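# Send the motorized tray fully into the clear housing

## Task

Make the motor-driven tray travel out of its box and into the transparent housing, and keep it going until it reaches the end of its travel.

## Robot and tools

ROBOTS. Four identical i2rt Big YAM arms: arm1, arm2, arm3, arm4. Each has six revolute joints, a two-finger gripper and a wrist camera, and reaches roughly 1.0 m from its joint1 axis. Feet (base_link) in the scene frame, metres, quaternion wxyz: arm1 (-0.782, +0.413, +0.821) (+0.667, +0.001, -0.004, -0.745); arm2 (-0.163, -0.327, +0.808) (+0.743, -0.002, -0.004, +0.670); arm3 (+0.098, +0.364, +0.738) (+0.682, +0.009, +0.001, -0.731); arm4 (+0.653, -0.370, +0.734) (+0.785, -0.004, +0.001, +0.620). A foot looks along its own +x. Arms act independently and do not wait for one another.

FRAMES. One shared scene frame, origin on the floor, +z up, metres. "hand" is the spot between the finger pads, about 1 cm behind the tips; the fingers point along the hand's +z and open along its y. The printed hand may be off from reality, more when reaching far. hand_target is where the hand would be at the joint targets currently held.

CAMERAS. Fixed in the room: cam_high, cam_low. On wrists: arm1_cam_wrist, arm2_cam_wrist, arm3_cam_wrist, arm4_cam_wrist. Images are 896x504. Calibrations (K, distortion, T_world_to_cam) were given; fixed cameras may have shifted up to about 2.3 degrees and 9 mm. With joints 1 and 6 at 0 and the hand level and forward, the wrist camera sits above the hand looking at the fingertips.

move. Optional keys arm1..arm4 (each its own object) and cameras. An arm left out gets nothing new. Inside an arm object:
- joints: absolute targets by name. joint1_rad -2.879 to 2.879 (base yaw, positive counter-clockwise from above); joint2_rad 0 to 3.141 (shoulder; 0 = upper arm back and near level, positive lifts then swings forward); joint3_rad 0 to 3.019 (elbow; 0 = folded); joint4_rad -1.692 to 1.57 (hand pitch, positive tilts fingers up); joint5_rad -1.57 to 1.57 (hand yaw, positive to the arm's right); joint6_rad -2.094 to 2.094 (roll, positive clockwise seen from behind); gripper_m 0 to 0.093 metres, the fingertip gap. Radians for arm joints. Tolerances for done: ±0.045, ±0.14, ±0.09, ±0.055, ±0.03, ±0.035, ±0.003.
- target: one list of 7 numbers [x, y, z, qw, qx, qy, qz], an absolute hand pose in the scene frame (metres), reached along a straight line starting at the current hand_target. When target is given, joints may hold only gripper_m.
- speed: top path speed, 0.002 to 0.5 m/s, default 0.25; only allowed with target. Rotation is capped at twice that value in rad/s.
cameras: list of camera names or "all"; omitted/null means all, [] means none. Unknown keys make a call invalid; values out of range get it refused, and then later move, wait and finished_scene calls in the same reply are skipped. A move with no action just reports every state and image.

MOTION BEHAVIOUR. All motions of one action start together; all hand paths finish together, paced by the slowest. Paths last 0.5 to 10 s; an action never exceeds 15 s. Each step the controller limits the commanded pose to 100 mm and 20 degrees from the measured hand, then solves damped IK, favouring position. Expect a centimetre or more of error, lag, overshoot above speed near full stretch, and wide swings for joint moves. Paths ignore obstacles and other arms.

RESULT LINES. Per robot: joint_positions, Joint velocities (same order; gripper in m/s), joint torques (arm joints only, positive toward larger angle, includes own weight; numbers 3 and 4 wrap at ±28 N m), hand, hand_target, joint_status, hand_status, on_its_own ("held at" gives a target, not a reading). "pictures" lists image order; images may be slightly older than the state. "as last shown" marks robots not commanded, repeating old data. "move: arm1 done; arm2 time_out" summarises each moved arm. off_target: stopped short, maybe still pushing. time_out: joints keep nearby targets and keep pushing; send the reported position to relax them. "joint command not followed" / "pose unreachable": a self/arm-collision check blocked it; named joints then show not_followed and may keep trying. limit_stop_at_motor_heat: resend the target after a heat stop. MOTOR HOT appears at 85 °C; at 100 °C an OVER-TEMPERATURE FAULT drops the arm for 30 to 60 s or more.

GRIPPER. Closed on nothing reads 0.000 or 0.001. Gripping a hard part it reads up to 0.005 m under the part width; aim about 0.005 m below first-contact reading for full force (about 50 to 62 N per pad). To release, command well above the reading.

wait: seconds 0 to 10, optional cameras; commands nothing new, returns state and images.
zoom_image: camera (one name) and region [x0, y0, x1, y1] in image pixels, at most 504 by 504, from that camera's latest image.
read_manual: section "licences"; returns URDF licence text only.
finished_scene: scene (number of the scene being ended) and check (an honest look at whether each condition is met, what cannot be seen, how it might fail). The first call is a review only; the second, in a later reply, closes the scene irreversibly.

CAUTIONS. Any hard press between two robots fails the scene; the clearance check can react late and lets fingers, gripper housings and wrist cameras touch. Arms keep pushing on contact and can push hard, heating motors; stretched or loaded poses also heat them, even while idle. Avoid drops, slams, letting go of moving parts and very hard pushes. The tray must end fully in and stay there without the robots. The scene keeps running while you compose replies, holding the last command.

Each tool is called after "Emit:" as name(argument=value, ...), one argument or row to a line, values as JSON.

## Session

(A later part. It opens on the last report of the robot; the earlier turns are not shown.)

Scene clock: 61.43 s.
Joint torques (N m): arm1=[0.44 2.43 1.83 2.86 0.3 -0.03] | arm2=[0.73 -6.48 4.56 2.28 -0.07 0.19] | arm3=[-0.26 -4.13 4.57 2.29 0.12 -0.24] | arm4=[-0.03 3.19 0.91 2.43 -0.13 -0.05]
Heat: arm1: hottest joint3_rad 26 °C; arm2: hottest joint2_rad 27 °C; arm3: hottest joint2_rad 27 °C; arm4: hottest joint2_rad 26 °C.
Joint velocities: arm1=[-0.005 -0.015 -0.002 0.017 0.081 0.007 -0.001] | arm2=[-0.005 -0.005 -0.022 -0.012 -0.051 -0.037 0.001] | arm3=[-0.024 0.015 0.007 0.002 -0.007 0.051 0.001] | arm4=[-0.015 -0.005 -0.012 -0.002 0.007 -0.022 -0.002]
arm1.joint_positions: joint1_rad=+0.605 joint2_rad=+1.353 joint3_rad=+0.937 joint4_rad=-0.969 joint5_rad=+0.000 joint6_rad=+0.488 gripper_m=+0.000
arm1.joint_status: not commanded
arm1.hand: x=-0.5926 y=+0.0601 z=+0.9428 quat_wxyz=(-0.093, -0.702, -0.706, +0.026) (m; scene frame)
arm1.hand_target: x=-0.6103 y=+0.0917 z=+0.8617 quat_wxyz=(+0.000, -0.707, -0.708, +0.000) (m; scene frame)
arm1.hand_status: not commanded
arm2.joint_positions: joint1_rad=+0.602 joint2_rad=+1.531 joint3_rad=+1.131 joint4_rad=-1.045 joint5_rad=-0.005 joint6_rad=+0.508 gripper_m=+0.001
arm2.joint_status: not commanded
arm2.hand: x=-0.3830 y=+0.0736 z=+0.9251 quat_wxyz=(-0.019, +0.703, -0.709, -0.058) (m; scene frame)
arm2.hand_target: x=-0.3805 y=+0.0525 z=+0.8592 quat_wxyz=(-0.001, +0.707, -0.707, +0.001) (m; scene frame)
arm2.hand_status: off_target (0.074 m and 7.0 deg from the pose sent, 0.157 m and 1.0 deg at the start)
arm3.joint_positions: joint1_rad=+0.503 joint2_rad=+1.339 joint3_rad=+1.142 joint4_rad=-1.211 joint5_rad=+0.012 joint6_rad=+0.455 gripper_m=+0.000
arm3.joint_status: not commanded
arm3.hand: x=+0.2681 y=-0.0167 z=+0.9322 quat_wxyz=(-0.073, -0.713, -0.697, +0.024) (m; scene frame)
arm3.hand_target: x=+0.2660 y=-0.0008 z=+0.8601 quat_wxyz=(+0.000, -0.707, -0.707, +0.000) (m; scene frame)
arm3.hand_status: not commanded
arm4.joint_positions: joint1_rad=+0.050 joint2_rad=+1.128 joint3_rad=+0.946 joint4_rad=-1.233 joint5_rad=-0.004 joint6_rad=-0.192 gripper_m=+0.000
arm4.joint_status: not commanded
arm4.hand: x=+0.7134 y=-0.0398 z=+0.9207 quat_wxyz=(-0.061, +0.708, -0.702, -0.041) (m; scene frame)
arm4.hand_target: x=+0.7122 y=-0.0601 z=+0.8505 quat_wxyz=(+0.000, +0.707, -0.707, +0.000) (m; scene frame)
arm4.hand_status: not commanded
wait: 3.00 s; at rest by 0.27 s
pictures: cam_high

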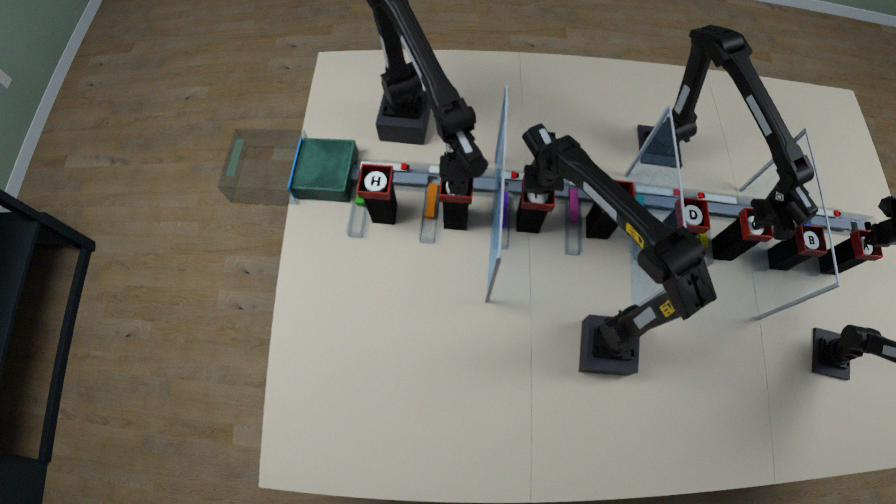

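Emit:
wait(
  seconds=10,
  cameras=["cam_high"],
)

Emit:
zoom_image(
  camera="cam_high",
  region=[410, 160, 600, 260],
)

Scene clock: 71.57 s.
Joint torques (N m): arm1=[0.38 2.2 1.81 2.85 0.3 -0.04] | arm2=[0.85 -6.07 4.63 2.45 -0.09 0.23] | arm3=[-0.32 -4.13 4.57 2.26 0.11 -0.23] | arm4=[-0.03 3.25 0.9 2.43 -0.13 -0.05]
Heat: arm1: hottest joint3_rad 26 °C; arm2: hottest joint2_rad 27 °C; arm3: hottest joint2_rad 27 °C; arm4: hottest joint2_rad 26 °C.
Joint velocities: arm1=[-0.015 -0.005 -0.012 -0.022 0.11 -0.007 0] | arm2=[0.005 -0.005 -0.007 -0.012 -0.007 -0.007 0.001] | arm3=[-0.005 0.005 0.002 -0.012 -0.022 -0.037 0] | arm4=[0.005 0.005 -0.002 0.002 0.037 -0.022 0]
arm1.joint_positions: joint1_rad=+0.605 joint2_rad=+1.353 joint3_rad=+0.937 joint4_rad=-0.969 joint5_rad=+0.000 joint6_rad=+0.488 gripper_m=+0.000
arm1.joint_status: not commanded
arm1.hand: x=-0.5926 y=+0.0601 z=+0.9428 quat_wxyz=(-0.093, -0.702, -0.706, +0.026) (m; scene frame)
arm1.hand_target: x=-0.6103 y=+0.0917 z=+0.8617 quat_wxyz=(+0.000, -0.707, -0.708, +0.000) (m; scene frame)
arm1.hand_status: not commanded
arm2.joint_positions: joint1_rad=+0.602 joint2_rad=+1.531 joint3_rad=+1.131 joint4_rad=-1.045 joint5_rad=-0.005 joint6_rad=+0.508 gripper_m=+0.001
arm2.joint_status: not commanded
arm2.hand: x=-0.3830 y=+0.0736 z=+0.9251 quat_wxyz=(-0.019, +0.703, -0.709, -0.058) (m; scene frame)
arm2.hand_target: x=-0.3805 y=+0.0525 z=+0.8592 quat_wxyz=(-0.001, +0.707, -0.707, +0.001) (m; scene frame)
arm2.hand_status: off_target (0.074 m and 7.0 deg from the pose sent, 0.157 m and 1.0 deg at the start)
arm3.joint_positions: joint1_rad=+0.503 joint2_rad=+1.339 joint3_rad=+1.142 joint4_rad=-1.211 joint5_rad=+0.012 joint6_rad=+0.455 gripper_m=+0.000
arm3.joint_status: not commanded
arm3.hand: x=+0.2681 y=-0.0167 z=+0.9322 quat_wxyz=(-0.073, -0.713, -0.697, +0.024) (m; scene frame)
arm3.hand_target: x=+0.2660 y=-0.0008 z=+0.8601 quat_wxyz=(+0.000, -0.707, -0.707, +0.000) (m; scene frame)
arm3.hand_status: not commanded
arm4.joint_positions: joint1_rad=+0.050 joint2_rad=+1.128 joint3_rad=+0.946 joint4_rad=-1.233 joint5_rad=-0.004 joint6_rad=-0.192 gripper_m=+0.000
arm4.joint_status: not commanded
arm4.hand: x=+0.7134 y=-0.0398 z=+0.9207 quat_wxyz=(-0.061, +0.708, -0.702, -0.041) (m; scene frame)
arm4.hand_target: x=+0.7122 y=-0.0601 z=+0.8505 quat_wxyz=(+0.000, +0.707, -0.707, +0.000) (m; scene frame)
arm4.hand_status: not commanded
wait: 10.00 s; at rest by 0.13 s
pictures: cam_high

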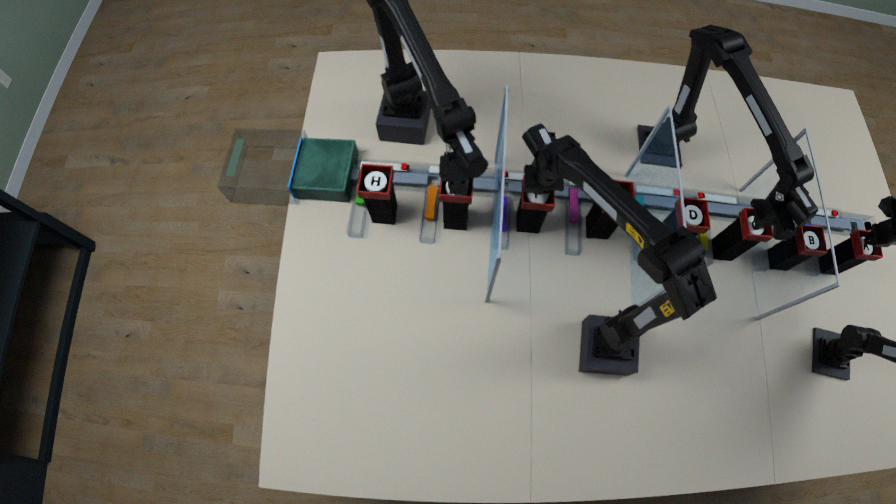

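Scaled by 2.653 from the camera's 896x504 image, which has a finer 1280x720 frame.

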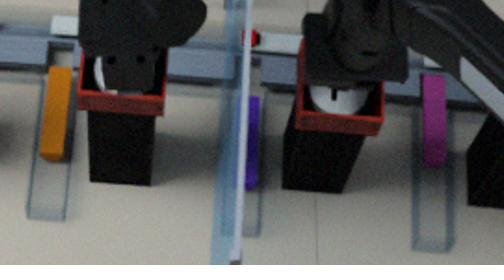

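Emit:
wait(
  seconds=4,
  cameras=["cam_high", "cam_low"],
)

Emit:
zoom_image(
  camera="cam_high",
  region=[410, 150, 600, 260],
)

Emit:
zoom_image(
  camera="cam_high",
  region=[760, 180, 896, 280],
)

Emit:
zoom_image(
  camera="cam_low",
  region=[340, 180, 560, 300],
)

Scene clock: 75.80 s.
Joint torques (N m): arm1=[0.5 2.2 1.8 2.84 0.29 -0.04] | arm2=[1.08 -6.24 4.63 2.28 -0.08 0.2] | arm3=[-0.38 -4.13 4.57 2.29 0.12 -0.23] | arm4=[-0.03 3.25 0.88 2.43 -0.13 -0.05]
Heat: arm1: hottest joint3_rad 26 °C; arm2: hottest joint2_rad 27 °C; arm3: hottest joint2_rad 27 °C; arm4: hottest joint2_rad 26 °C.
Joint velocities: arm1=[-0.005 -0.015 0.002 -0.012 0.022 0.022 0.001] | arm2=[-0.005 -0.005 0.007 0.007 0.037 -0.022 0.001] | arm3=[-0.005 -0.005 -0.012 0.007 -0.037 -0.051 0] | arm4=[-0.005 -0.015 -0.007 -0.007 0.037 0.007 0.001]
arm1.joint_positions: joint1_rad=+0.605 joint2_rad=+1.353 joint3_rad=+0.937 joint4_rad=-0.969 joint5_rad=+0.000 joint6_rad=+0.488 gripper_m=+0.000
arm1.joint_status: not commanded
arm1.hand: x=-0.5926 y=+0.0601 z=+0.9428 quat_wxyz=(-0.093, -0.702, -0.706, +0.026) (m; scene frame)
arm1.hand_target: x=-0.6103 y=+0.0917 z=+0.8617 quat_wxyz=(+0.000, -0.707, -0.708, +0.000) (m; scene frame)
arm1.hand_status: not commanded
arm2.joint_positions: joint1_rad=+0.602 joint2_rad=+1.531 joint3_rad=+1.131 joint4_rad=-1.045 joint5_rad=-0.005 joint6_rad=+0.508 gripper_m=+0.001
arm2.joint_status: not commanded
arm2.hand: x=-0.3830 y=+0.0736 z=+0.9251 quat_wxyz=(-0.019, +0.703, -0.709, -0.058) (m; scene frame)
arm2.hand_target: x=-0.3805 y=+0.0525 z=+0.8592 quat_wxyz=(-0.001, +0.707, -0.707, +0.001) (m; scene frame)
arm2.hand_status: off_target (0.074 m and 7.0 deg from the pose sent, 0.157 m and 1.0 deg at the start)
arm3.joint_positions: joint1_rad=+0.503 joint2_rad=+1.339 joint3_rad=+1.142 joint4_rad=-1.211 joint5_rad=+0.012 joint6_rad=+0.455 gripper_m=+0.000
arm3.joint_status: not commanded
arm3.hand: x=+0.2681 y=-0.0167 z=+0.9322 quat_wxyz=(-0.073, -0.713, -0.697, +0.024) (m; scene frame)
arm3.hand_target: x=+0.2660 y=-0.0008 z=+0.8601 quat_wxyz=(+0.000, -0.707, -0.707, +0.000) (m; scene frame)
arm3.hand_status: not commanded
arm4.joint_positions: joint1_rad=+0.050 joint2_rad=+1.128 joint3_rad=+0.946 joint4_rad=-1.233 joint5_rad=-0.004 joint6_rad=-0.192 gripper_m=+0.000
arm4.joint_status: not commanded
arm4.hand: x=+0.7134 y=-0.0398 z=+0.9207 quat_wxyz=(-0.061, +0.708, -0.702, -0.041) (m; scene frame)
arm4.hand_target: x=+0.7122 y=-0.0601 z=+0.8505 quat_wxyz=(+0.000, +0.707, -0.707, +0.000) (m; scene frame)
arm4.hand_status: not commanded
wait: 4.00 s; at rest by 0.03 s
pictures: cam_high, cam_low

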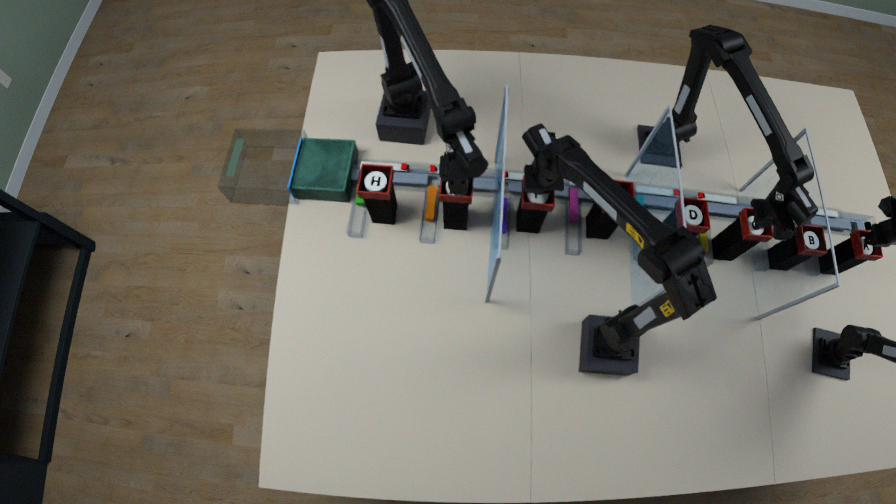

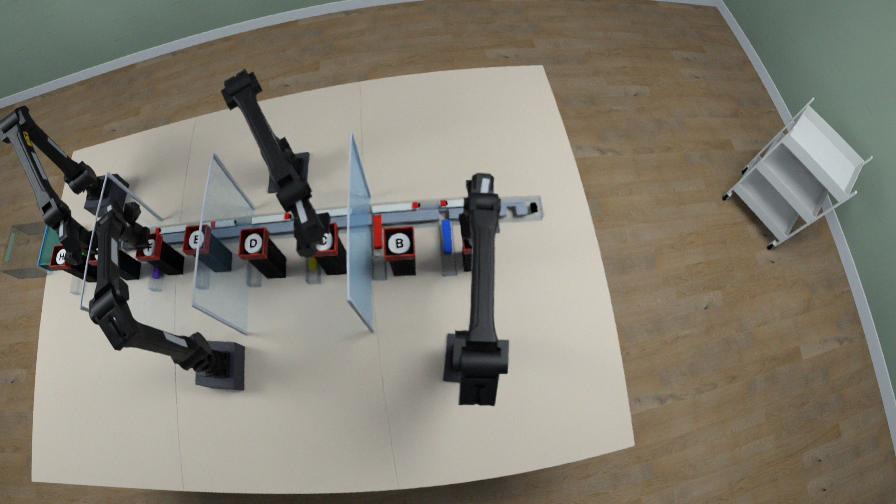

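Scaled by 2.653 from the camera's 896x504 image, which has a finer 1280x720 frame.

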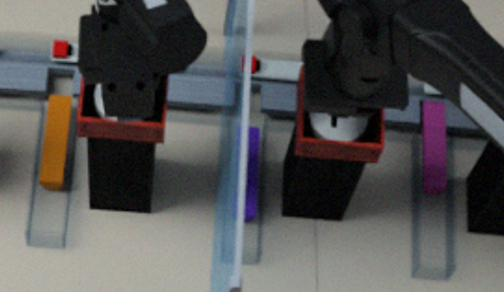

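Scaled by 3.706 from the camera's 896x504 image, which has a finer 1280x720 frame.

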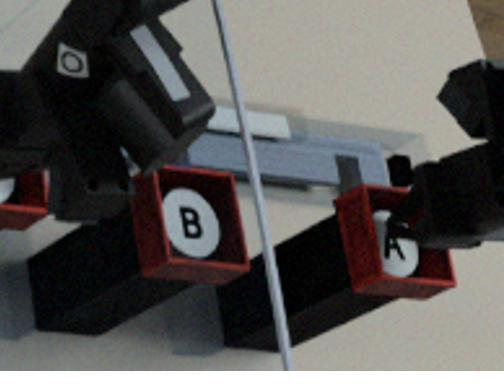

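Scaled by 2.291 from the camera's 896x504 image, which has a finer 1280x720 frame.

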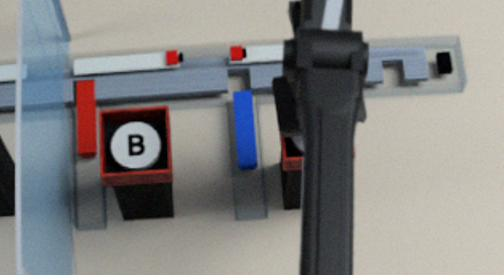

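Emit:
wait(
  seconds=10,
  cameras=[],
)

Emit:
wait(
  seconds=10,
  cameras=[],
)

Emit:
wait(
  seconds=10,
  cameras=["cam_high", "cam_low"],
)

Emit:
zoom_image(
  camera="cam_low",
  region=[130, 190, 330, 300],
)

Emit:
zoom_image(
  camera="cam_high",
  region=[340, 150, 600, 265],
)

Scene clock: 86.87 s.
Joint torques (N m): arm1=[0.32 2.14 1.8 2.86 0.3 -0.05] | arm2=[0.85 -6.01 4.55 2.37 -0.08 0.2] | arm3=[-0.26 -4.19 4.56 2.3 0.12 -0.24] | arm4=[-0.03 3.25 0.88 2.43 -0.13 -0.05]
Heat: arm1: hottest joint3_rad 26 °C; arm2: hottest joint2_rad 27 °C; arm3: hottest joint2_rad 27 °C; arm4: hottest joint2_rad 26 °C.
Joint velocities: arm1=[-0.015 -0.005 -0.012 -0.002 -0.081 -0.007 0.001] | arm2=[-0.015 0.005 -0.012 0.012 -0.007 -0.007 0] | arm3=[-0.005 -0.015 0.007 0.007 0.051 -0.037 0.001] | arm4=[-0.005 0.005 -0.007 -0.012 0.037 0.007 0]
arm1.joint_positions: joint1_rad=+0.605 joint2_rad=+1.353 joint3_rad=+0.937 joint4_rad=-0.969 joint5_rad=+0.000 joint6_rad=+0.488 gripper_m=+0.000
arm1.joint_status: not commanded
arm1.hand: x=-0.5926 y=+0.0601 z=+0.9428 quat_wxyz=(-0.093, -0.702, -0.706, +0.026) (m; scene frame)
arm1.hand_target: x=-0.6103 y=+0.0917 z=+0.8617 quat_wxyz=(+0.000, -0.707, -0.708, +0.000) (m; scene frame)
arm1.hand_status: not commanded
arm2.joint_positions: joint1_rad=+0.602 joint2_rad=+1.531 joint3_rad=+1.131 joint4_rad=-1.045 joint5_rad=-0.005 joint6_rad=+0.508 gripper_m=+0.001
arm2.joint_status: not commanded
arm2.hand: x=-0.3830 y=+0.0736 z=+0.9251 quat_wxyz=(-0.019, +0.703, -0.709, -0.058) (m; scene frame)
arm2.hand_target: x=-0.3805 y=+0.0525 z=+0.8592 quat_wxyz=(-0.001, +0.707, -0.707, +0.001) (m; scene frame)
arm2.hand_status: off_target (0.074 m and 7.0 deg from the pose sent, 0.157 m and 1.0 deg at the start)
arm3.joint_positions: joint1_rad=+0.503 joint2_rad=+1.339 joint3_rad=+1.142 joint4_rad=-1.211 joint5_rad=+0.012 joint6_rad=+0.455 gripper_m=+0.000
arm3.joint_status: not commanded
arm3.hand: x=+0.2681 y=-0.0167 z=+0.9322 quat_wxyz=(-0.073, -0.713, -0.697, +0.024) (m; scene frame)
arm3.hand_target: x=+0.2660 y=-0.0008 z=+0.8601 quat_wxyz=(+0.000, -0.707, -0.707, +0.000) (m; scene frame)
arm3.hand_status: not commanded
arm4.joint_positions: joint1_rad=+0.050 joint2_rad=+1.128 joint3_rad=+0.946 joint4_rad=-1.233 joint5_rad=-0.004 joint6_rad=-0.192 gripper_m=+0.000
arm4.joint_status: not commanded
arm4.hand: x=+0.7134 y=-0.0398 z=+0.9207 quat_wxyz=(-0.061, +0.708, -0.702, -0.041) (m; scene frame)
arm4.hand_target: x=+0.7122 y=-0.0601 z=+0.8505 quat_wxyz=(+0.000, +0.707, -0.707, +0.000) (m; scene frame)
arm4.hand_status: not commanded
wait: 10.00 s; at rest from the start
pictures: none
No camera images: "cameras" was empty.

Scene clock: 96.87 s.
Joint torques (N m): arm1=[0.32 2.32 1.81 2.82 0.3 -0.05] | arm2=[0.85 -6.07 4.67 2.24 -0.09 0.21] | arm3=[-0.38 -4.07 4.56 2.26 0.12 -0.23] | arm4=[-0.03 3.25 0.88 2.43 -0.13 -0.05]
Heat: arm1: hottest joint3_rad 26 °C; arm2: hottest joint2_rad 27 °C; arm3: hottest joint2_rad 27 °C; arm4: hottest joint2_rad 26 °C.
Joint velocities: arm1=[-0.005 -0.005 -0.007 -0.007 -0.022 0.037 0] | arm2=[-0.005 -0.005 0.002 -0.012 0.007 0.051 0] | arm3=[0.005 0.005 -0.007 -0.012 -0.095 0.022 0.001] | arm4=[0.005 0.005 0.017 -0.007 -0.022 0.037 0]
arm1.joint_positions: joint1_rad=+0.605 joint2_rad=+1.353 joint3_rad=+0.937 joint4_rad=-0.969 joint5_rad=+0.000 joint6_rad=+0.488 gripper_m=+0.000
arm1.joint_status: not commanded
arm1.hand: x=-0.5926 y=+0.0601 z=+0.9428 quat_wxyz=(-0.093, -0.702, -0.706, +0.026) (m; scene frame)
arm1.hand_target: x=-0.6103 y=+0.0917 z=+0.8617 quat_wxyz=(+0.000, -0.707, -0.708, +0.000) (m; scene frame)
arm1.hand_status: not commanded
arm2.joint_positions: joint1_rad=+0.602 joint2_rad=+1.531 joint3_rad=+1.131 joint4_rad=-1.045 joint5_rad=-0.005 joint6_rad=+0.508 gripper_m=+0.001
arm2.joint_status: not commanded
arm2.hand: x=-0.3830 y=+0.0736 z=+0.9251 quat_wxyz=(-0.019, +0.703, -0.709, -0.058) (m; scene frame)
arm2.hand_target: x=-0.3805 y=+0.0525 z=+0.8592 quat_wxyz=(-0.001, +0.707, -0.707, +0.001) (m; scene frame)
arm2.hand_status: off_target (0.074 m and 7.0 deg from the pose sent, 0.157 m and 1.0 deg at the start)
arm3.joint_positions: joint1_rad=+0.503 joint2_rad=+1.339 joint3_rad=+1.142 joint4_rad=-1.211 joint5_rad=+0.012 joint6_rad=+0.455 gripper_m=+0.000
arm3.joint_status: not commanded
arm3.hand: x=+0.2681 y=-0.0167 z=+0.9322 quat_wxyz=(-0.073, -0.713, -0.697, +0.024) (m; scene frame)
arm3.hand_target: x=+0.2660 y=-0.0008 z=+0.8601 quat_wxyz=(+0.000, -0.707, -0.707, +0.000) (m; scene frame)
arm3.hand_status: not commanded
arm4.joint_positions: joint1_rad=+0.050 joint2_rad=+1.128 joint3_rad=+0.946 joint4_rad=-1.233 joint5_rad=-0.004 joint6_rad=-0.192 gripper_m=+0.000
arm4.joint_status: not commanded
arm4.hand: x=+0.7134 y=-0.0398 z=+0.9207 quat_wxyz=(-0.061, +0.708, -0.702, -0.041) (m; scene frame)
arm4.hand_target: x=+0.7122 y=-0.0601 z=+0.8505 quat_wxyz=(+0.000, +0.707, -0.707, +0.000) (m; scene frame)
arm4.hand_status: not commanded
wait: 10.00 s; at rest by 0.27 s
pictures: none
No camera images: "cameras" was empty.

Scene clock: 106.87 s.
Joint torques (N m): arm1=[0.44 2.26 1.81 2.88 0.3 -0.04] | arm2=[0.56 -6.48 4.6 2.29 -0.07 0.2] | arm3=[-0.26 -4.07 4.55 2.29 0.12 -0.23] | arm4=[-0.03 3.19 0.9 2.43 -0.13 -0.05]
Heat: arm1: hottest joint3_rad 26 °C; arm2: hottest joint2_rad 27 °C; arm3: hottest joint2_rad 27 °C; arm4: hottest joint2_rad 26 °C.
Joint velocities: arm1=[-0.005 0.015 0.002 -0.002 0.037 -0.095 0.001] | arm2=[-0.005 -0.015 -0.012 -0.007 0.051 -0.022 0] | arm3=[-0.015 -0.015 0.002 0.012 0.022 -0.037 0] | arm4=[-0.005 0.015 0.007 -0.012 -0.022 -0.022 -0.001]
arm1.joint_positions: joint1_rad=+0.605 joint2_rad=+1.353 joint3_rad=+0.937 joint4_rad=-0.969 joint5_rad=+0.000 joint6_rad=+0.488 gripper_m=+0.000
arm1.joint_status: not commanded
arm1.hand: x=-0.5926 y=+0.0601 z=+0.9428 quat_wxyz=(-0.093, -0.702, -0.706, +0.026) (m; scene frame)
arm1.hand_target: x=-0.6103 y=+0.0917 z=+0.8617 quat_wxyz=(+0.000, -0.707, -0.708, +0.000) (m; scene frame)
arm1.hand_status: not commanded
arm2.joint_positions: joint1_rad=+0.602 joint2_rad=+1.531 joint3_rad=+1.131 joint4_rad=-1.045 joint5_rad=-0.005 joint6_rad=+0.508 gripper_m=+0.001
arm2.joint_status: not commanded
arm2.hand: x=-0.3830 y=+0.0736 z=+0.9251 quat_wxyz=(-0.019, +0.703, -0.709, -0.058) (m; scene frame)
arm2.hand_target: x=-0.3805 y=+0.0525 z=+0.8592 quat_wxyz=(-0.001, +0.707, -0.707, +0.001) (m; scene frame)
arm2.hand_status: off_target (0.074 m and 7.0 deg from the pose sent, 0.157 m and 1.0 deg at the start)
arm3.joint_positions: joint1_rad=+0.503 joint2_rad=+1.339 joint3_rad=+1.142 joint4_rad=-1.211 joint5_rad=+0.012 joint6_rad=+0.455 gripper_m=+0.000
arm3.joint_status: not commanded
arm3.hand: x=+0.2681 y=-0.0167 z=+0.9322 quat_wxyz=(-0.073, -0.713, -0.697, +0.024) (m; scene frame)
arm3.hand_target: x=+0.2660 y=-0.0008 z=+0.8601 quat_wxyz=(+0.000, -0.707, -0.707, +0.000) (m; scene frame)
arm3.hand_status: not commanded
arm4.joint_positions: joint1_rad=+0.050 joint2_rad=+1.128 joint3_rad=+0.946 joint4_rad=-1.233 joint5_rad=-0.004 joint6_rad=-0.192 gripper_m=+0.000
arm4.joint_status: not commanded
arm4.hand: x=+0.7134 y=-0.0398 z=+0.9207 quat_wxyz=(-0.061, +0.708, -0.702, -0.041) (m; scene frame)
arm4.hand_target: x=+0.7122 y=-0.0601 z=+0.8505 quat_wxyz=(+0.000, +0.707, -0.707, +0.000) (m; scene frame)
arm4.hand_status: not commanded
wait: 10.00 s; at rest by 0.27 s
pictures: cam_high, cam_low

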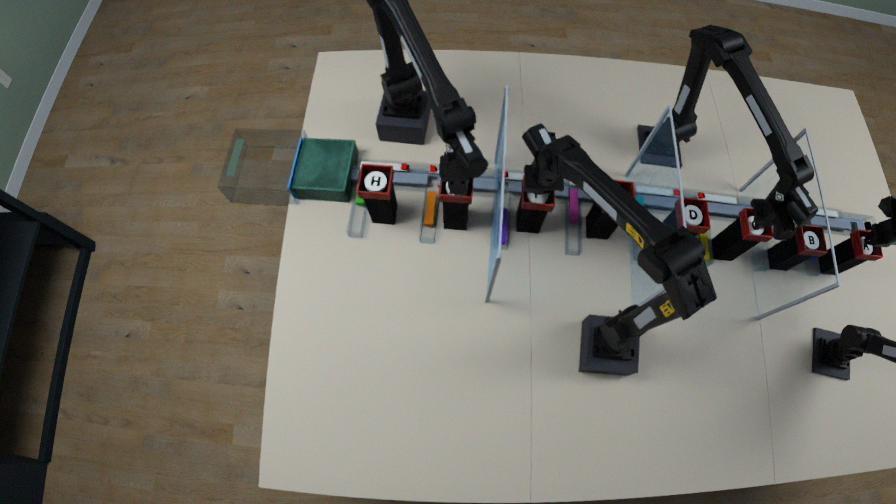

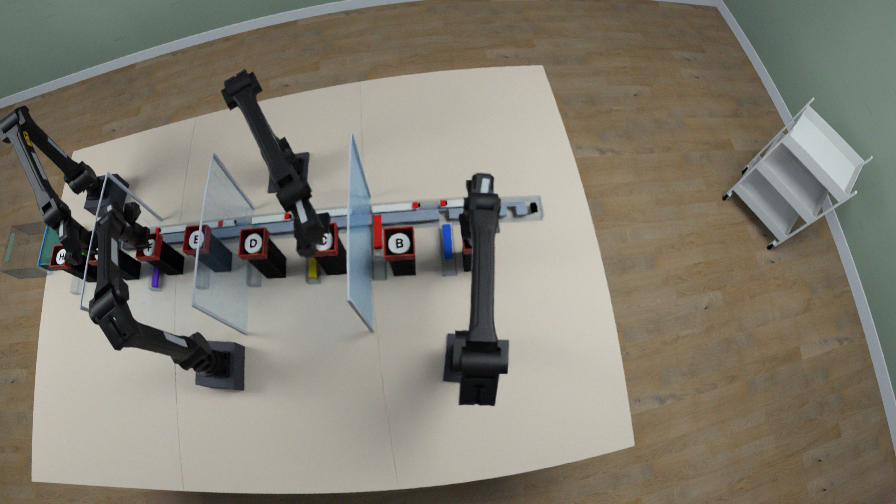

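Scaled by 2.520 from the camera's 896x504 image, which has a finer 1280x720 frame.

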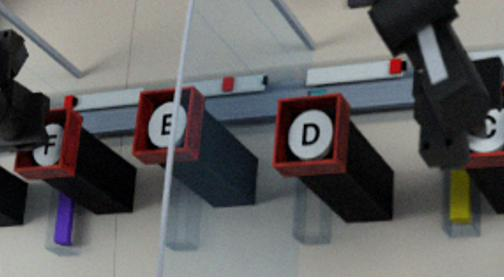

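Scaled by 1.938 from the camera's 896x504 image, which has a finer 1280x720 frame.

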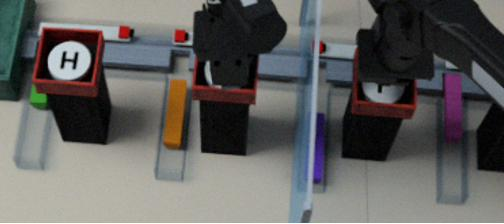

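Emit:
wait(
  seconds=10,
  cameras=["arm1_cam_wrist", "arm3_cam_wrist", "arm4_cam_wrist"],
)

Scene clock: 117.23 s.
Joint torques (N m): arm1=[0.44 2.37 1.8 2.86 0.3 -0.04] | arm2=[0.85 -6.3 4.59 2.45 -0.12 0.22] | arm3=[-0.26 -4.19 4.55 2.3 0.12 -0.23] | arm4=[-0.03 3.19 0.9 2.43 -0.13 -0.05]
Heat: arm1: hottest joint3_rad 26 °C; arm2: hottest joint2_rad 27 °C; arm3: hottest joint2_rad 27 °C; arm4: hottest joint2_rad 26 °C.
Joint velocities: arm1=[0.005 -0.015 -0.012 -0.012 0.007 -0.081 0.002] | arm2=[-0.005 -0.024 -0.007 0.007 0.007 -0.022 0] | arm3=[-0.015 -0.005 0.002 -0.002 -0.051 0.037 0] | arm4=[0.005 0.015 -0.007 -0.002 0.037 -0.022 0]
arm1.joint_positions: joint1_rad=+0.605 joint2_rad=+1.353 joint3_rad=+0.937 joint4_rad=-0.969 joint5_rad=+0.000 joint6_rad=+0.488 gripper_m=+0.000
arm1.joint_status: not commanded
arm1.hand: x=-0.5926 y=+0.0601 z=+0.9428 quat_wxyz=(-0.093, -0.702, -0.706, +0.026) (m; scene frame)
arm1.hand_target: x=-0.6103 y=+0.0917 z=+0.8617 quat_wxyz=(+0.000, -0.707, -0.708, +0.000) (m; scene frame)
arm1.hand_status: not commanded
arm2.joint_positions: joint1_rad=+0.602 joint2_rad=+1.531 joint3_rad=+1.131 joint4_rad=-1.045 joint5_rad=-0.005 joint6_rad=+0.508 gripper_m=+0.001
arm2.joint_status: not commanded
arm2.hand: x=-0.3830 y=+0.0736 z=+0.9251 quat_wxyz=(-0.019, +0.703, -0.709, -0.058) (m; scene frame)
arm2.hand_target: x=-0.3805 y=+0.0525 z=+0.8592 quat_wxyz=(-0.001, +0.707, -0.707, +0.001) (m; scene frame)
arm2.hand_status: off_target (0.074 m and 7.0 deg from the pose sent, 0.157 m and 1.0 deg at the start)
arm3.joint_positions: joint1_rad=+0.503 joint2_rad=+1.339 joint3_rad=+1.142 joint4_rad=-1.211 joint5_rad=+0.012 joint6_rad=+0.455 gripper_m=+0.000
arm3.joint_status: not commanded
arm3.hand: x=+0.2681 y=-0.0167 z=+0.9322 quat_wxyz=(-0.073, -0.713, -0.697, +0.024) (m; scene frame)
arm3.hand_target: x=+0.2660 y=-0.0008 z=+0.8601 quat_wxyz=(+0.000, -0.707, -0.707, +0.000) (m; scene frame)
arm3.hand_status: not commanded
arm4.joint_positions: joint1_rad=+0.050 joint2_rad=+1.128 joint3_rad=+0.946 joint4_rad=-1.233 joint5_rad=-0.004 joint6_rad=-0.192 gripper_m=+0.000
arm4.joint_status: not commanded
arm4.hand: x=+0.7134 y=-0.0398 z=+0.9207 quat_wxyz=(-0.061, +0.708, -0.702, -0.041) (m; scene frame)
arm4.hand_target: x=+0.7122 y=-0.0601 z=+0.8505 quat_wxyz=(+0.000, +0.707, -0.707, +0.000) (m; scene frame)
arm4.hand_status: not commanded
wait: 10.00 s; at rest from the start
pictures: arm1_cam_wrist, arm3_cam_wrist, arm4_cam_wrist
camera_calibration:
arm1_cam_wrist: T_world_to_cam=[[-0.993736, -0.018649, -0.110188, -0.483292], [-0.0678608, 0.884082, 0.462379, -0.527707], [0.0887921, 0.46696, -0.87981, 0.975012], [0, 0, 0, 1]] pos_world=[-0.602649, 0.00223247, 1.04857]
arm3_cam_wrist: T_world_to_cam=[[-0.996998, 0.0197772, -0.0748648, 0.336499], [-0.0180623, 0.880762, 0.473214, -0.418743], [0.0752969, 0.473145, -0.877761, 0.933795], [0, 0, 0, 1]] pos_world=[0.257613, -0.0796627, 1.043]
arm4_cam_wrist: T_world_to_cam=[[0.999169, 0.00800122, 0.0399736, -0.750809], [-0.0116759, -0.883305, 0.468653, -0.453874], [0.0390587, -0.46873, -0.882478, 0.89049], [0, 0, 0, 1]] pos_world=[0.710104, 0.0224973, 1.02856]

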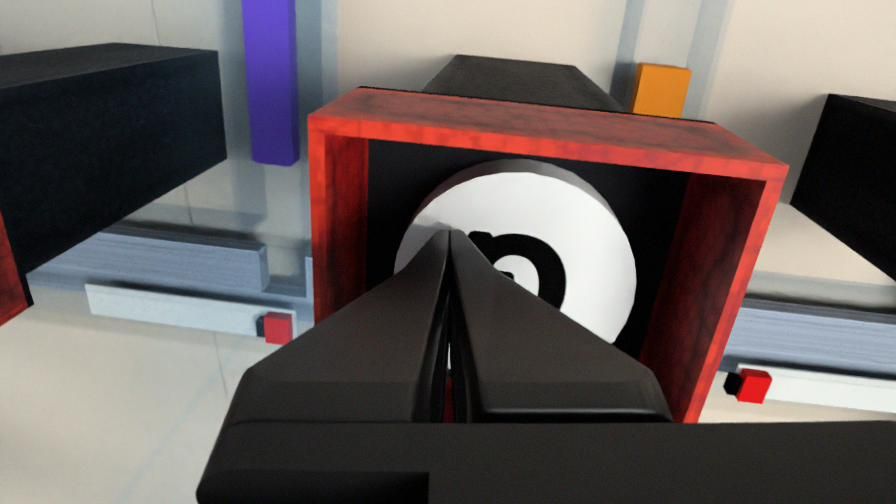

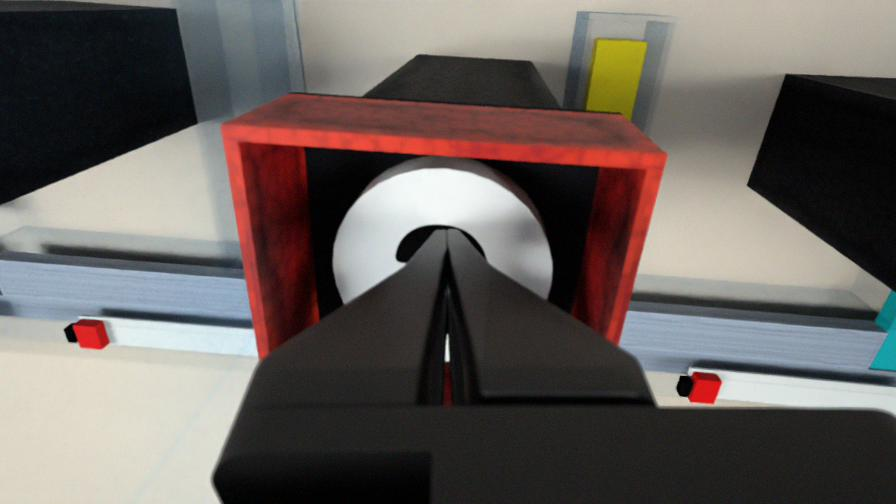

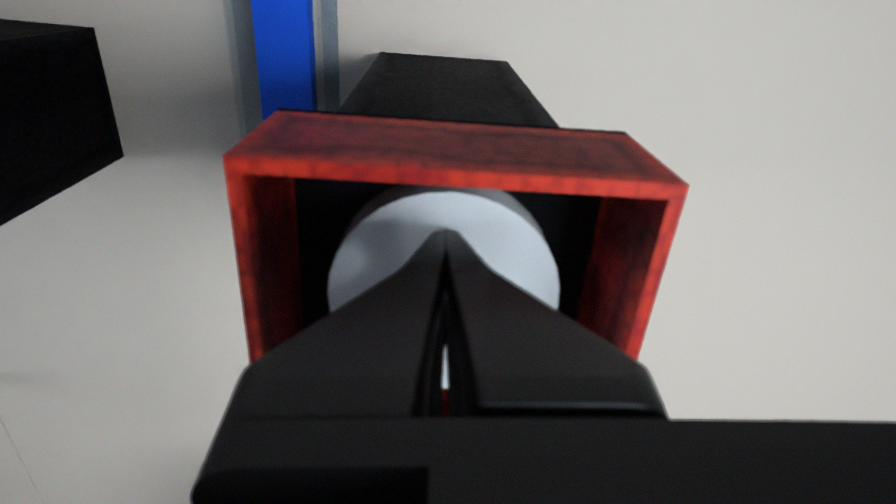

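Emit:
wait(
  seconds=10,
  cameras=[],
)

Emit:
wait(
  seconds=10,
  cameras=[],
)

Emit:
wait(
  seconds=10,
  cameras=[],
)

Emit:
wait(
  seconds=10,
  cameras=["cam_high", "cam_low"],
)

Emit:
zoom_image(
  camera="cam_low",
  region=[130, 190, 330, 300],
)

Emit:
zoom_image(
  camera="cam_low",
  region=[340, 180, 560, 300],
)

Emit:
zoom_image(
  camera="cam_high",
  region=[340, 150, 600, 265],
)

Scene clock: 128.83 s.
Joint torques (N m): arm1=[0.44 2.32 1.77 2.85 0.3 -0.03] | arm2=[0.73 -5.95 4.62 2.29 -0.1 0.22] | arm3=[-0.32 -4.25 4.62 2.28 0.12 -0.23] | arm4=[-0.03 3.25 0.91 2.43 -0.13 -0.05]
Heat: arm1: hottest joint3_rad 26 °C; arm2: hottest joint2_rad 27 °C; arm3: hottest joint2_rad 27 °C; arm4: hottest joint2_rad 26 °C.
Joint velocities: arm1=[-0.005 -0.005 -0.002 -0.012 -0.037 -0.081 0.001] | arm2=[-0.005 0.005 0.007 -0.002 0.007 -0.007 -0.002] | arm3=[-0.015 0.005 -0.002 -0.002 0.007 0.007 0] | arm4=[-0.015 -0.005 -0.002 0.002 -0.022 -0.066 -0.001]
arm1.joint_positions: joint1_rad=+0.605 joint2_rad=+1.353 joint3_rad=+0.937 joint4_rad=-0.969 joint5_rad=+0.000 joint6_rad=+0.488 gripper_m=+0.000
arm1.joint_status: not commanded
arm1.hand: x=-0.5926 y=+0.0601 z=+0.9428 quat_wxyz=(-0.093, -0.702, -0.706, +0.026) (m; scene frame)
arm1.hand_target: x=-0.6103 y=+0.0917 z=+0.8617 quat_wxyz=(+0.000, -0.707, -0.708, +0.000) (m; scene frame)
arm1.hand_status: not commanded
arm2.joint_positions: joint1_rad=+0.602 joint2_rad=+1.531 joint3_rad=+1.131 joint4_rad=-1.045 joint5_rad=-0.005 joint6_rad=+0.508 gripper_m=+0.001
arm2.joint_status: not commanded
arm2.hand: x=-0.3830 y=+0.0736 z=+0.9251 quat_wxyz=(-0.019, +0.703, -0.709, -0.058) (m; scene frame)
arm2.hand_target: x=-0.3805 y=+0.0525 z=+0.8592 quat_wxyz=(-0.001, +0.707, -0.707, +0.001) (m; scene frame)
arm2.hand_status: off_target (0.074 m and 7.0 deg from the pose sent, 0.157 m and 1.0 deg at the start)
arm3.joint_positions: joint1_rad=+0.503 joint2_rad=+1.339 joint3_rad=+1.142 joint4_rad=-1.211 joint5_rad=+0.012 joint6_rad=+0.455 gripper_m=+0.000
arm3.joint_status: not commanded
arm3.hand: x=+0.2681 y=-0.0167 z=+0.9322 quat_wxyz=(-0.073, -0.713, -0.697, +0.024) (m; scene frame)
arm3.hand_target: x=+0.2660 y=-0.0008 z=+0.8601 quat_wxyz=(+0.000, -0.707, -0.707, +0.000) (m; scene frame)
arm3.hand_status: not commanded
arm4.joint_positions: joint1_rad=+0.050 joint2_rad=+1.128 joint3_rad=+0.946 joint4_rad=-1.233 joint5_rad=-0.004 joint6_rad=-0.192 gripper_m=+0.000
arm4.joint_status: not commanded
arm4.hand: x=+0.7134 y=-0.0398 z=+0.9207 quat_wxyz=(-0.061, +0.708, -0.702, -0.041) (m; scene frame)
arm4.hand_target: x=+0.7122 y=-0.0601 z=+0.8505 quat_wxyz=(+0.000, +0.707, -0.707, +0.000) (m; scene frame)
arm4.hand_status: not commanded
wait: 10.00 s; at rest from the start
pictures: none
No camera images: "cameras" was empty.

Scene clock: 138.83 s.
Joint torques (N m): arm1=[0.44 2.26 1.76 2.86 0.31 -0.04] | arm2=[0.62 -6.36 4.46 2.26 -0.08 0.22] | arm3=[-0.44 -4.13 4.55 2.28 0.12 -0.25] | arm4=[-0.03 3.25 0.88 2.44 -0.13 -0.05]
Heat: arm1: hottest joint3_rad 26 °C; arm2: hottest joint2_rad 27 °C; arm3: hottest joint2_rad 27 °C; arm4: hottest joint2_rad 26 °C.
Joint velocities: arm1=[-0.015 0.005 0.002 -0.007 0.037 -0.007 0] | arm2=[0.005 0.005 -0.007 0.012 -0.007 -0.007 0] | arm3=[-0.005 -0.005 -0.007 -0.017 0.022 -0.007 -0.001] | arm4=[-0.005 -0.005 -0.012 0.007 -0.037 0.022 -0.001]
arm1.joint_positions: joint1_rad=+0.605 joint2_rad=+1.353 joint3_rad=+0.937 joint4_rad=-0.969 joint5_rad=+0.000 joint6_rad=+0.488 gripper_m=+0.000
arm1.joint_status: not commanded
arm1.hand: x=-0.5926 y=+0.0601 z=+0.9428 quat_wxyz=(-0.093, -0.702, -0.706, +0.026) (m; scene frame)
arm1.hand_target: x=-0.6103 y=+0.0917 z=+0.8617 quat_wxyz=(+0.000, -0.707, -0.708, +0.000) (m; scene frame)
arm1.hand_status: not commanded
arm2.joint_positions: joint1_rad=+0.602 joint2_rad=+1.531 joint3_rad=+1.131 joint4_rad=-1.045 joint5_rad=-0.005 joint6_rad=+0.508 gripper_m=+0.001
arm2.joint_status: not commanded
arm2.hand: x=-0.3830 y=+0.0736 z=+0.9251 quat_wxyz=(-0.019, +0.703, -0.709, -0.058) (m; scene frame)
arm2.hand_target: x=-0.3805 y=+0.0525 z=+0.8592 quat_wxyz=(-0.001, +0.707, -0.707, +0.001) (m; scene frame)
arm2.hand_status: off_target (0.074 m and 7.0 deg from the pose sent, 0.157 m and 1.0 deg at the start)
arm3.joint_positions: joint1_rad=+0.503 joint2_rad=+1.339 joint3_rad=+1.142 joint4_rad=-1.211 joint5_rad=+0.012 joint6_rad=+0.455 gripper_m=+0.000
arm3.joint_status: not commanded
arm3.hand: x=+0.2681 y=-0.0167 z=+0.9322 quat_wxyz=(-0.073, -0.713, -0.697, +0.024) (m; scene frame)
arm3.hand_target: x=+0.2660 y=-0.0008 z=+0.8601 quat_wxyz=(+0.000, -0.707, -0.707, +0.000) (m; scene frame)
arm3.hand_status: not commanded
arm4.joint_positions: joint1_rad=+0.050 joint2_rad=+1.128 joint3_rad=+0.946 joint4_rad=-1.233 joint5_rad=-0.004 joint6_rad=-0.192 gripper_m=+0.000
arm4.joint_status: not commanded
arm4.hand: x=+0.7134 y=-0.0398 z=+0.9207 quat_wxyz=(-0.061, +0.708, -0.702, -0.041) (m; scene frame)
arm4.hand_target: x=+0.7122 y=-0.0601 z=+0.8505 quat_wxyz=(+0.000, +0.707, -0.707, +0.000) (m; scene frame)
arm4.hand_status: not commanded
wait: 10.00 s; at rest by 0.27 s
pictures: none
No camera images: "cameras" was empty.

Scene clock: 148.83 s.
Joint torques (N m): arm1=[0.5 2.08 1.81 2.84 0.31 -0.05] | arm2=[0.73 -6.36 4.52 2.47 -0.11 0.2] | arm3=[-0.32 -4.07 4.56 2.28 0.12 -0.25] | arm4=[-0.03 3.25 0.9 2.43 -0.13 -0.05]
Heat: arm1: hottest joint3_rad 26 °C; arm2: hottest joint2_rad 27 °C; arm3: hottest joint2_rad 27 °C; arm4: hottest joint2_rad 26 °C.
Joint velocities: arm1=[-0.024 0.015 -0.012 -0.002 -0.007 -0.022 -0.001] | arm2=[-0.005 -0.024 -0.007 0.002 -0.022 0.022 0] | arm3=[0.005 -0.005 0.002 -0.002 0.066 -0.037 0.001] | arm4=[-0.015 -0.024 -0.002 0.002 -0.037 -0.037 0.001]
arm1.joint_positions: joint1_rad=+0.605 joint2_rad=+1.353 joint3_rad=+0.937 joint4_rad=-0.969 joint5_rad=+0.000 joint6_rad=+0.488 gripper_m=+0.000
arm1.joint_status: not commanded
arm1.hand: x=-0.5926 y=+0.0601 z=+0.9428 quat_wxyz=(-0.093, -0.702, -0.706, +0.026) (m; scene frame)
arm1.hand_target: x=-0.6103 y=+0.0917 z=+0.8617 quat_wxyz=(+0.000, -0.707, -0.708, +0.000) (m; scene frame)
arm1.hand_status: not commanded
arm2.joint_positions: joint1_rad=+0.602 joint2_rad=+1.531 joint3_rad=+1.131 joint4_rad=-1.045 joint5_rad=-0.005 joint6_rad=+0.508 gripper_m=+0.001
arm2.joint_status: not commanded
arm2.hand: x=-0.3830 y=+0.0736 z=+0.9251 quat_wxyz=(-0.019, +0.703, -0.709, -0.058) (m; scene frame)
arm2.hand_target: x=-0.3805 y=+0.0525 z=+0.8592 quat_wxyz=(-0.001, +0.707, -0.707, +0.001) (m; scene frame)
arm2.hand_status: off_target (0.074 m and 7.0 deg from the pose sent, 0.157 m and 1.0 deg at the start)
arm3.joint_positions: joint1_rad=+0.503 joint2_rad=+1.339 joint3_rad=+1.142 joint4_rad=-1.211 joint5_rad=+0.012 joint6_rad=+0.455 gripper_m=+0.000
arm3.joint_status: not commanded
arm3.hand: x=+0.2681 y=-0.0167 z=+0.9322 quat_wxyz=(-0.073, -0.713, -0.697, +0.024) (m; scene frame)
arm3.hand_target: x=+0.2660 y=-0.0008 z=+0.8601 quat_wxyz=(+0.000, -0.707, -0.707, +0.000) (m; scene frame)
arm3.hand_status: not commanded
arm4.joint_positions: joint1_rad=+0.050 joint2_rad=+1.128 joint3_rad=+0.946 joint4_rad=-1.233 joint5_rad=-0.004 joint6_rad=-0.192 gripper_m=+0.000
arm4.joint_status: not commanded
arm4.hand: x=+0.7134 y=-0.0398 z=+0.9207 quat_wxyz=(-0.061, +0.708, -0.702, -0.041) (m; scene frame)
arm4.hand_target: x=+0.7122 y=-0.0601 z=+0.8505 quat_wxyz=(+0.000, +0.707, -0.707, +0.000) (m; scene frame)
arm4.hand_status: not commanded
wait: 10.00 s; at rest by 0.27 s
pictures: none
No camera images: "cameras" was empty.

Scene clock: 158.83 s.
Joint torques (N m): arm1=[0.38 2.14 1.78 2.85 0.31 -0.05] | arm2=[0.67 -6.3 4.53 2.5 -0.1 0.21] | arm3=[-0.38 -4.19 4.55 2.28 0.13 -0.23] | arm4=[-0.09 3.19 0.9 2.43 -0.13 -0.04]
Heat: arm1: hottest joint3_rad 26 °C; arm2: hottest joint2_rad 27 °C; arm3: hottest joint2_rad 27 °C; arm4: hottest joint2_rad 26 °C.
Joint velocities: arm1=[-0.015 -0.015 0.002 -0.007 0.037 -0.051 0.001] | arm2=[-0.005 -0.005 -0.012 -0.007 0.007 0.051 0.001] | arm3=[-0.005 -0.005 0.007 -0.022 -0.007 0.022 0] | arm4=[0.005 -0.015 -0.002 0.002 0.022 -0.022 0]
arm1.joint_positions: joint1_rad=+0.605 joint2_rad=+1.353 joint3_rad=+0.937 joint4_rad=-0.969 joint5_rad=+0.000 joint6_rad=+0.488 gripper_m=+0.000
arm1.joint_status: not commanded
arm1.hand: x=-0.5926 y=+0.0601 z=+0.9428 quat_wxyz=(-0.093, -0.702, -0.706, +0.026) (m; scene frame)
arm1.hand_target: x=-0.6103 y=+0.0917 z=+0.8617 quat_wxyz=(+0.000, -0.707, -0.708, +0.000) (m; scene frame)
arm1.hand_status: not commanded
arm2.joint_positions: joint1_rad=+0.602 joint2_rad=+1.531 joint3_rad=+1.131 joint4_rad=-1.045 joint5_rad=-0.005 joint6_rad=+0.508 gripper_m=+0.001
arm2.joint_status: not commanded
arm2.hand: x=-0.3830 y=+0.0736 z=+0.9251 quat_wxyz=(-0.019, +0.703, -0.709, -0.058) (m; scene frame)
arm2.hand_target: x=-0.3805 y=+0.0525 z=+0.8592 quat_wxyz=(-0.001, +0.707, -0.707, +0.001) (m; scene frame)
arm2.hand_status: off_target (0.074 m and 7.0 deg from the pose sent, 0.157 m and 1.0 deg at the start)
arm3.joint_positions: joint1_rad=+0.503 joint2_rad=+1.339 joint3_rad=+1.142 joint4_rad=-1.211 joint5_rad=+0.012 joint6_rad=+0.455 gripper_m=+0.000
arm3.joint_status: not commanded
arm3.hand: x=+0.2681 y=-0.0167 z=+0.9322 quat_wxyz=(-0.073, -0.713, -0.697, +0.024) (m; scene frame)
arm3.hand_target: x=+0.2660 y=-0.0008 z=+0.8601 quat_wxyz=(+0.000, -0.707, -0.707, +0.000) (m; scene frame)
arm3.hand_status: not commanded
arm4.joint_positions: joint1_rad=+0.050 joint2_rad=+1.128 joint3_rad=+0.946 joint4_rad=-1.233 joint5_rad=-0.004 joint6_rad=-0.192 gripper_m=+0.000
arm4.joint_status: not commanded
arm4.hand: x=+0.7134 y=-0.0398 z=+0.9207 quat_wxyz=(-0.061, +0.708, -0.702, -0.041) (m; scene frame)
arm4.hand_target: x=+0.7122 y=-0.0601 z=+0.8505 quat_wxyz=(+0.000, +0.707, -0.707, +0.000) (m; scene frame)
arm4.hand_status: not commanded
wait: 10.00 s; at rest by 0.27 s
pictures: cam_high, cam_low

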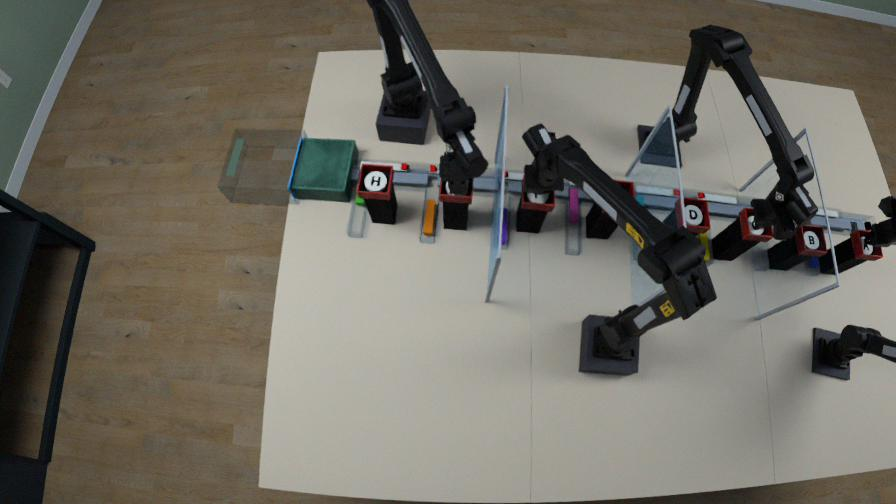

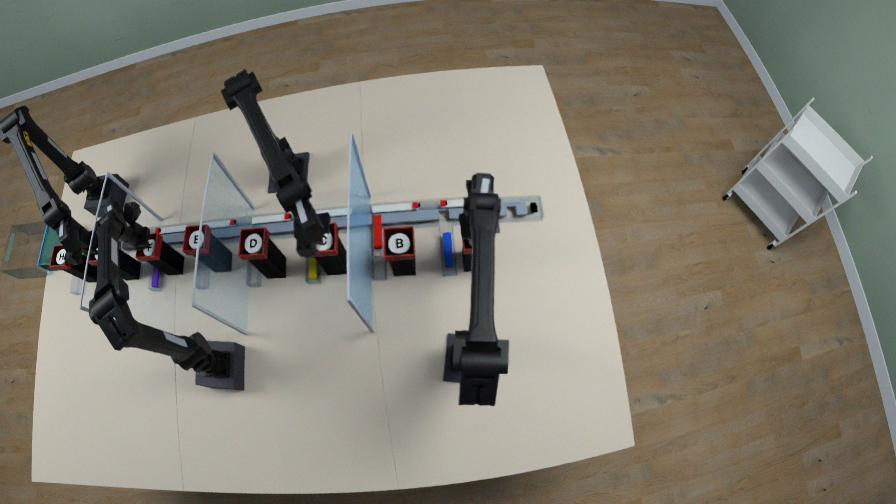

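Scaled by 2.520 from the camera's 896x504 image, which has a finer 1280x720 frame.

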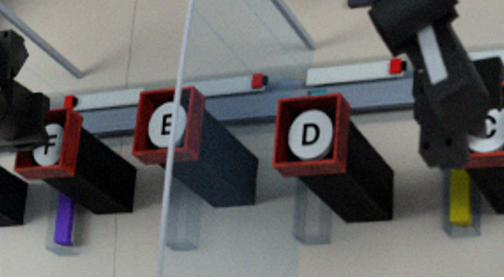

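Scaled by 2.291 from the camera's 896x504 image, which has a finer 1280x720 frame.

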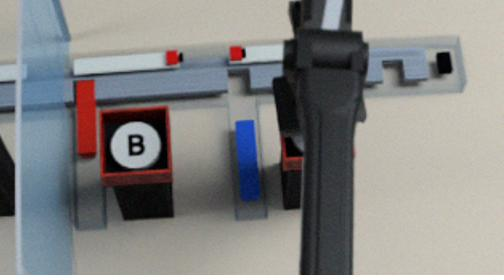

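Scaled by 1.938 from the camera's 896x504 image, which has a finer 1280x720 frame.

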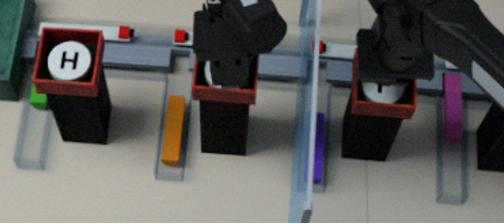

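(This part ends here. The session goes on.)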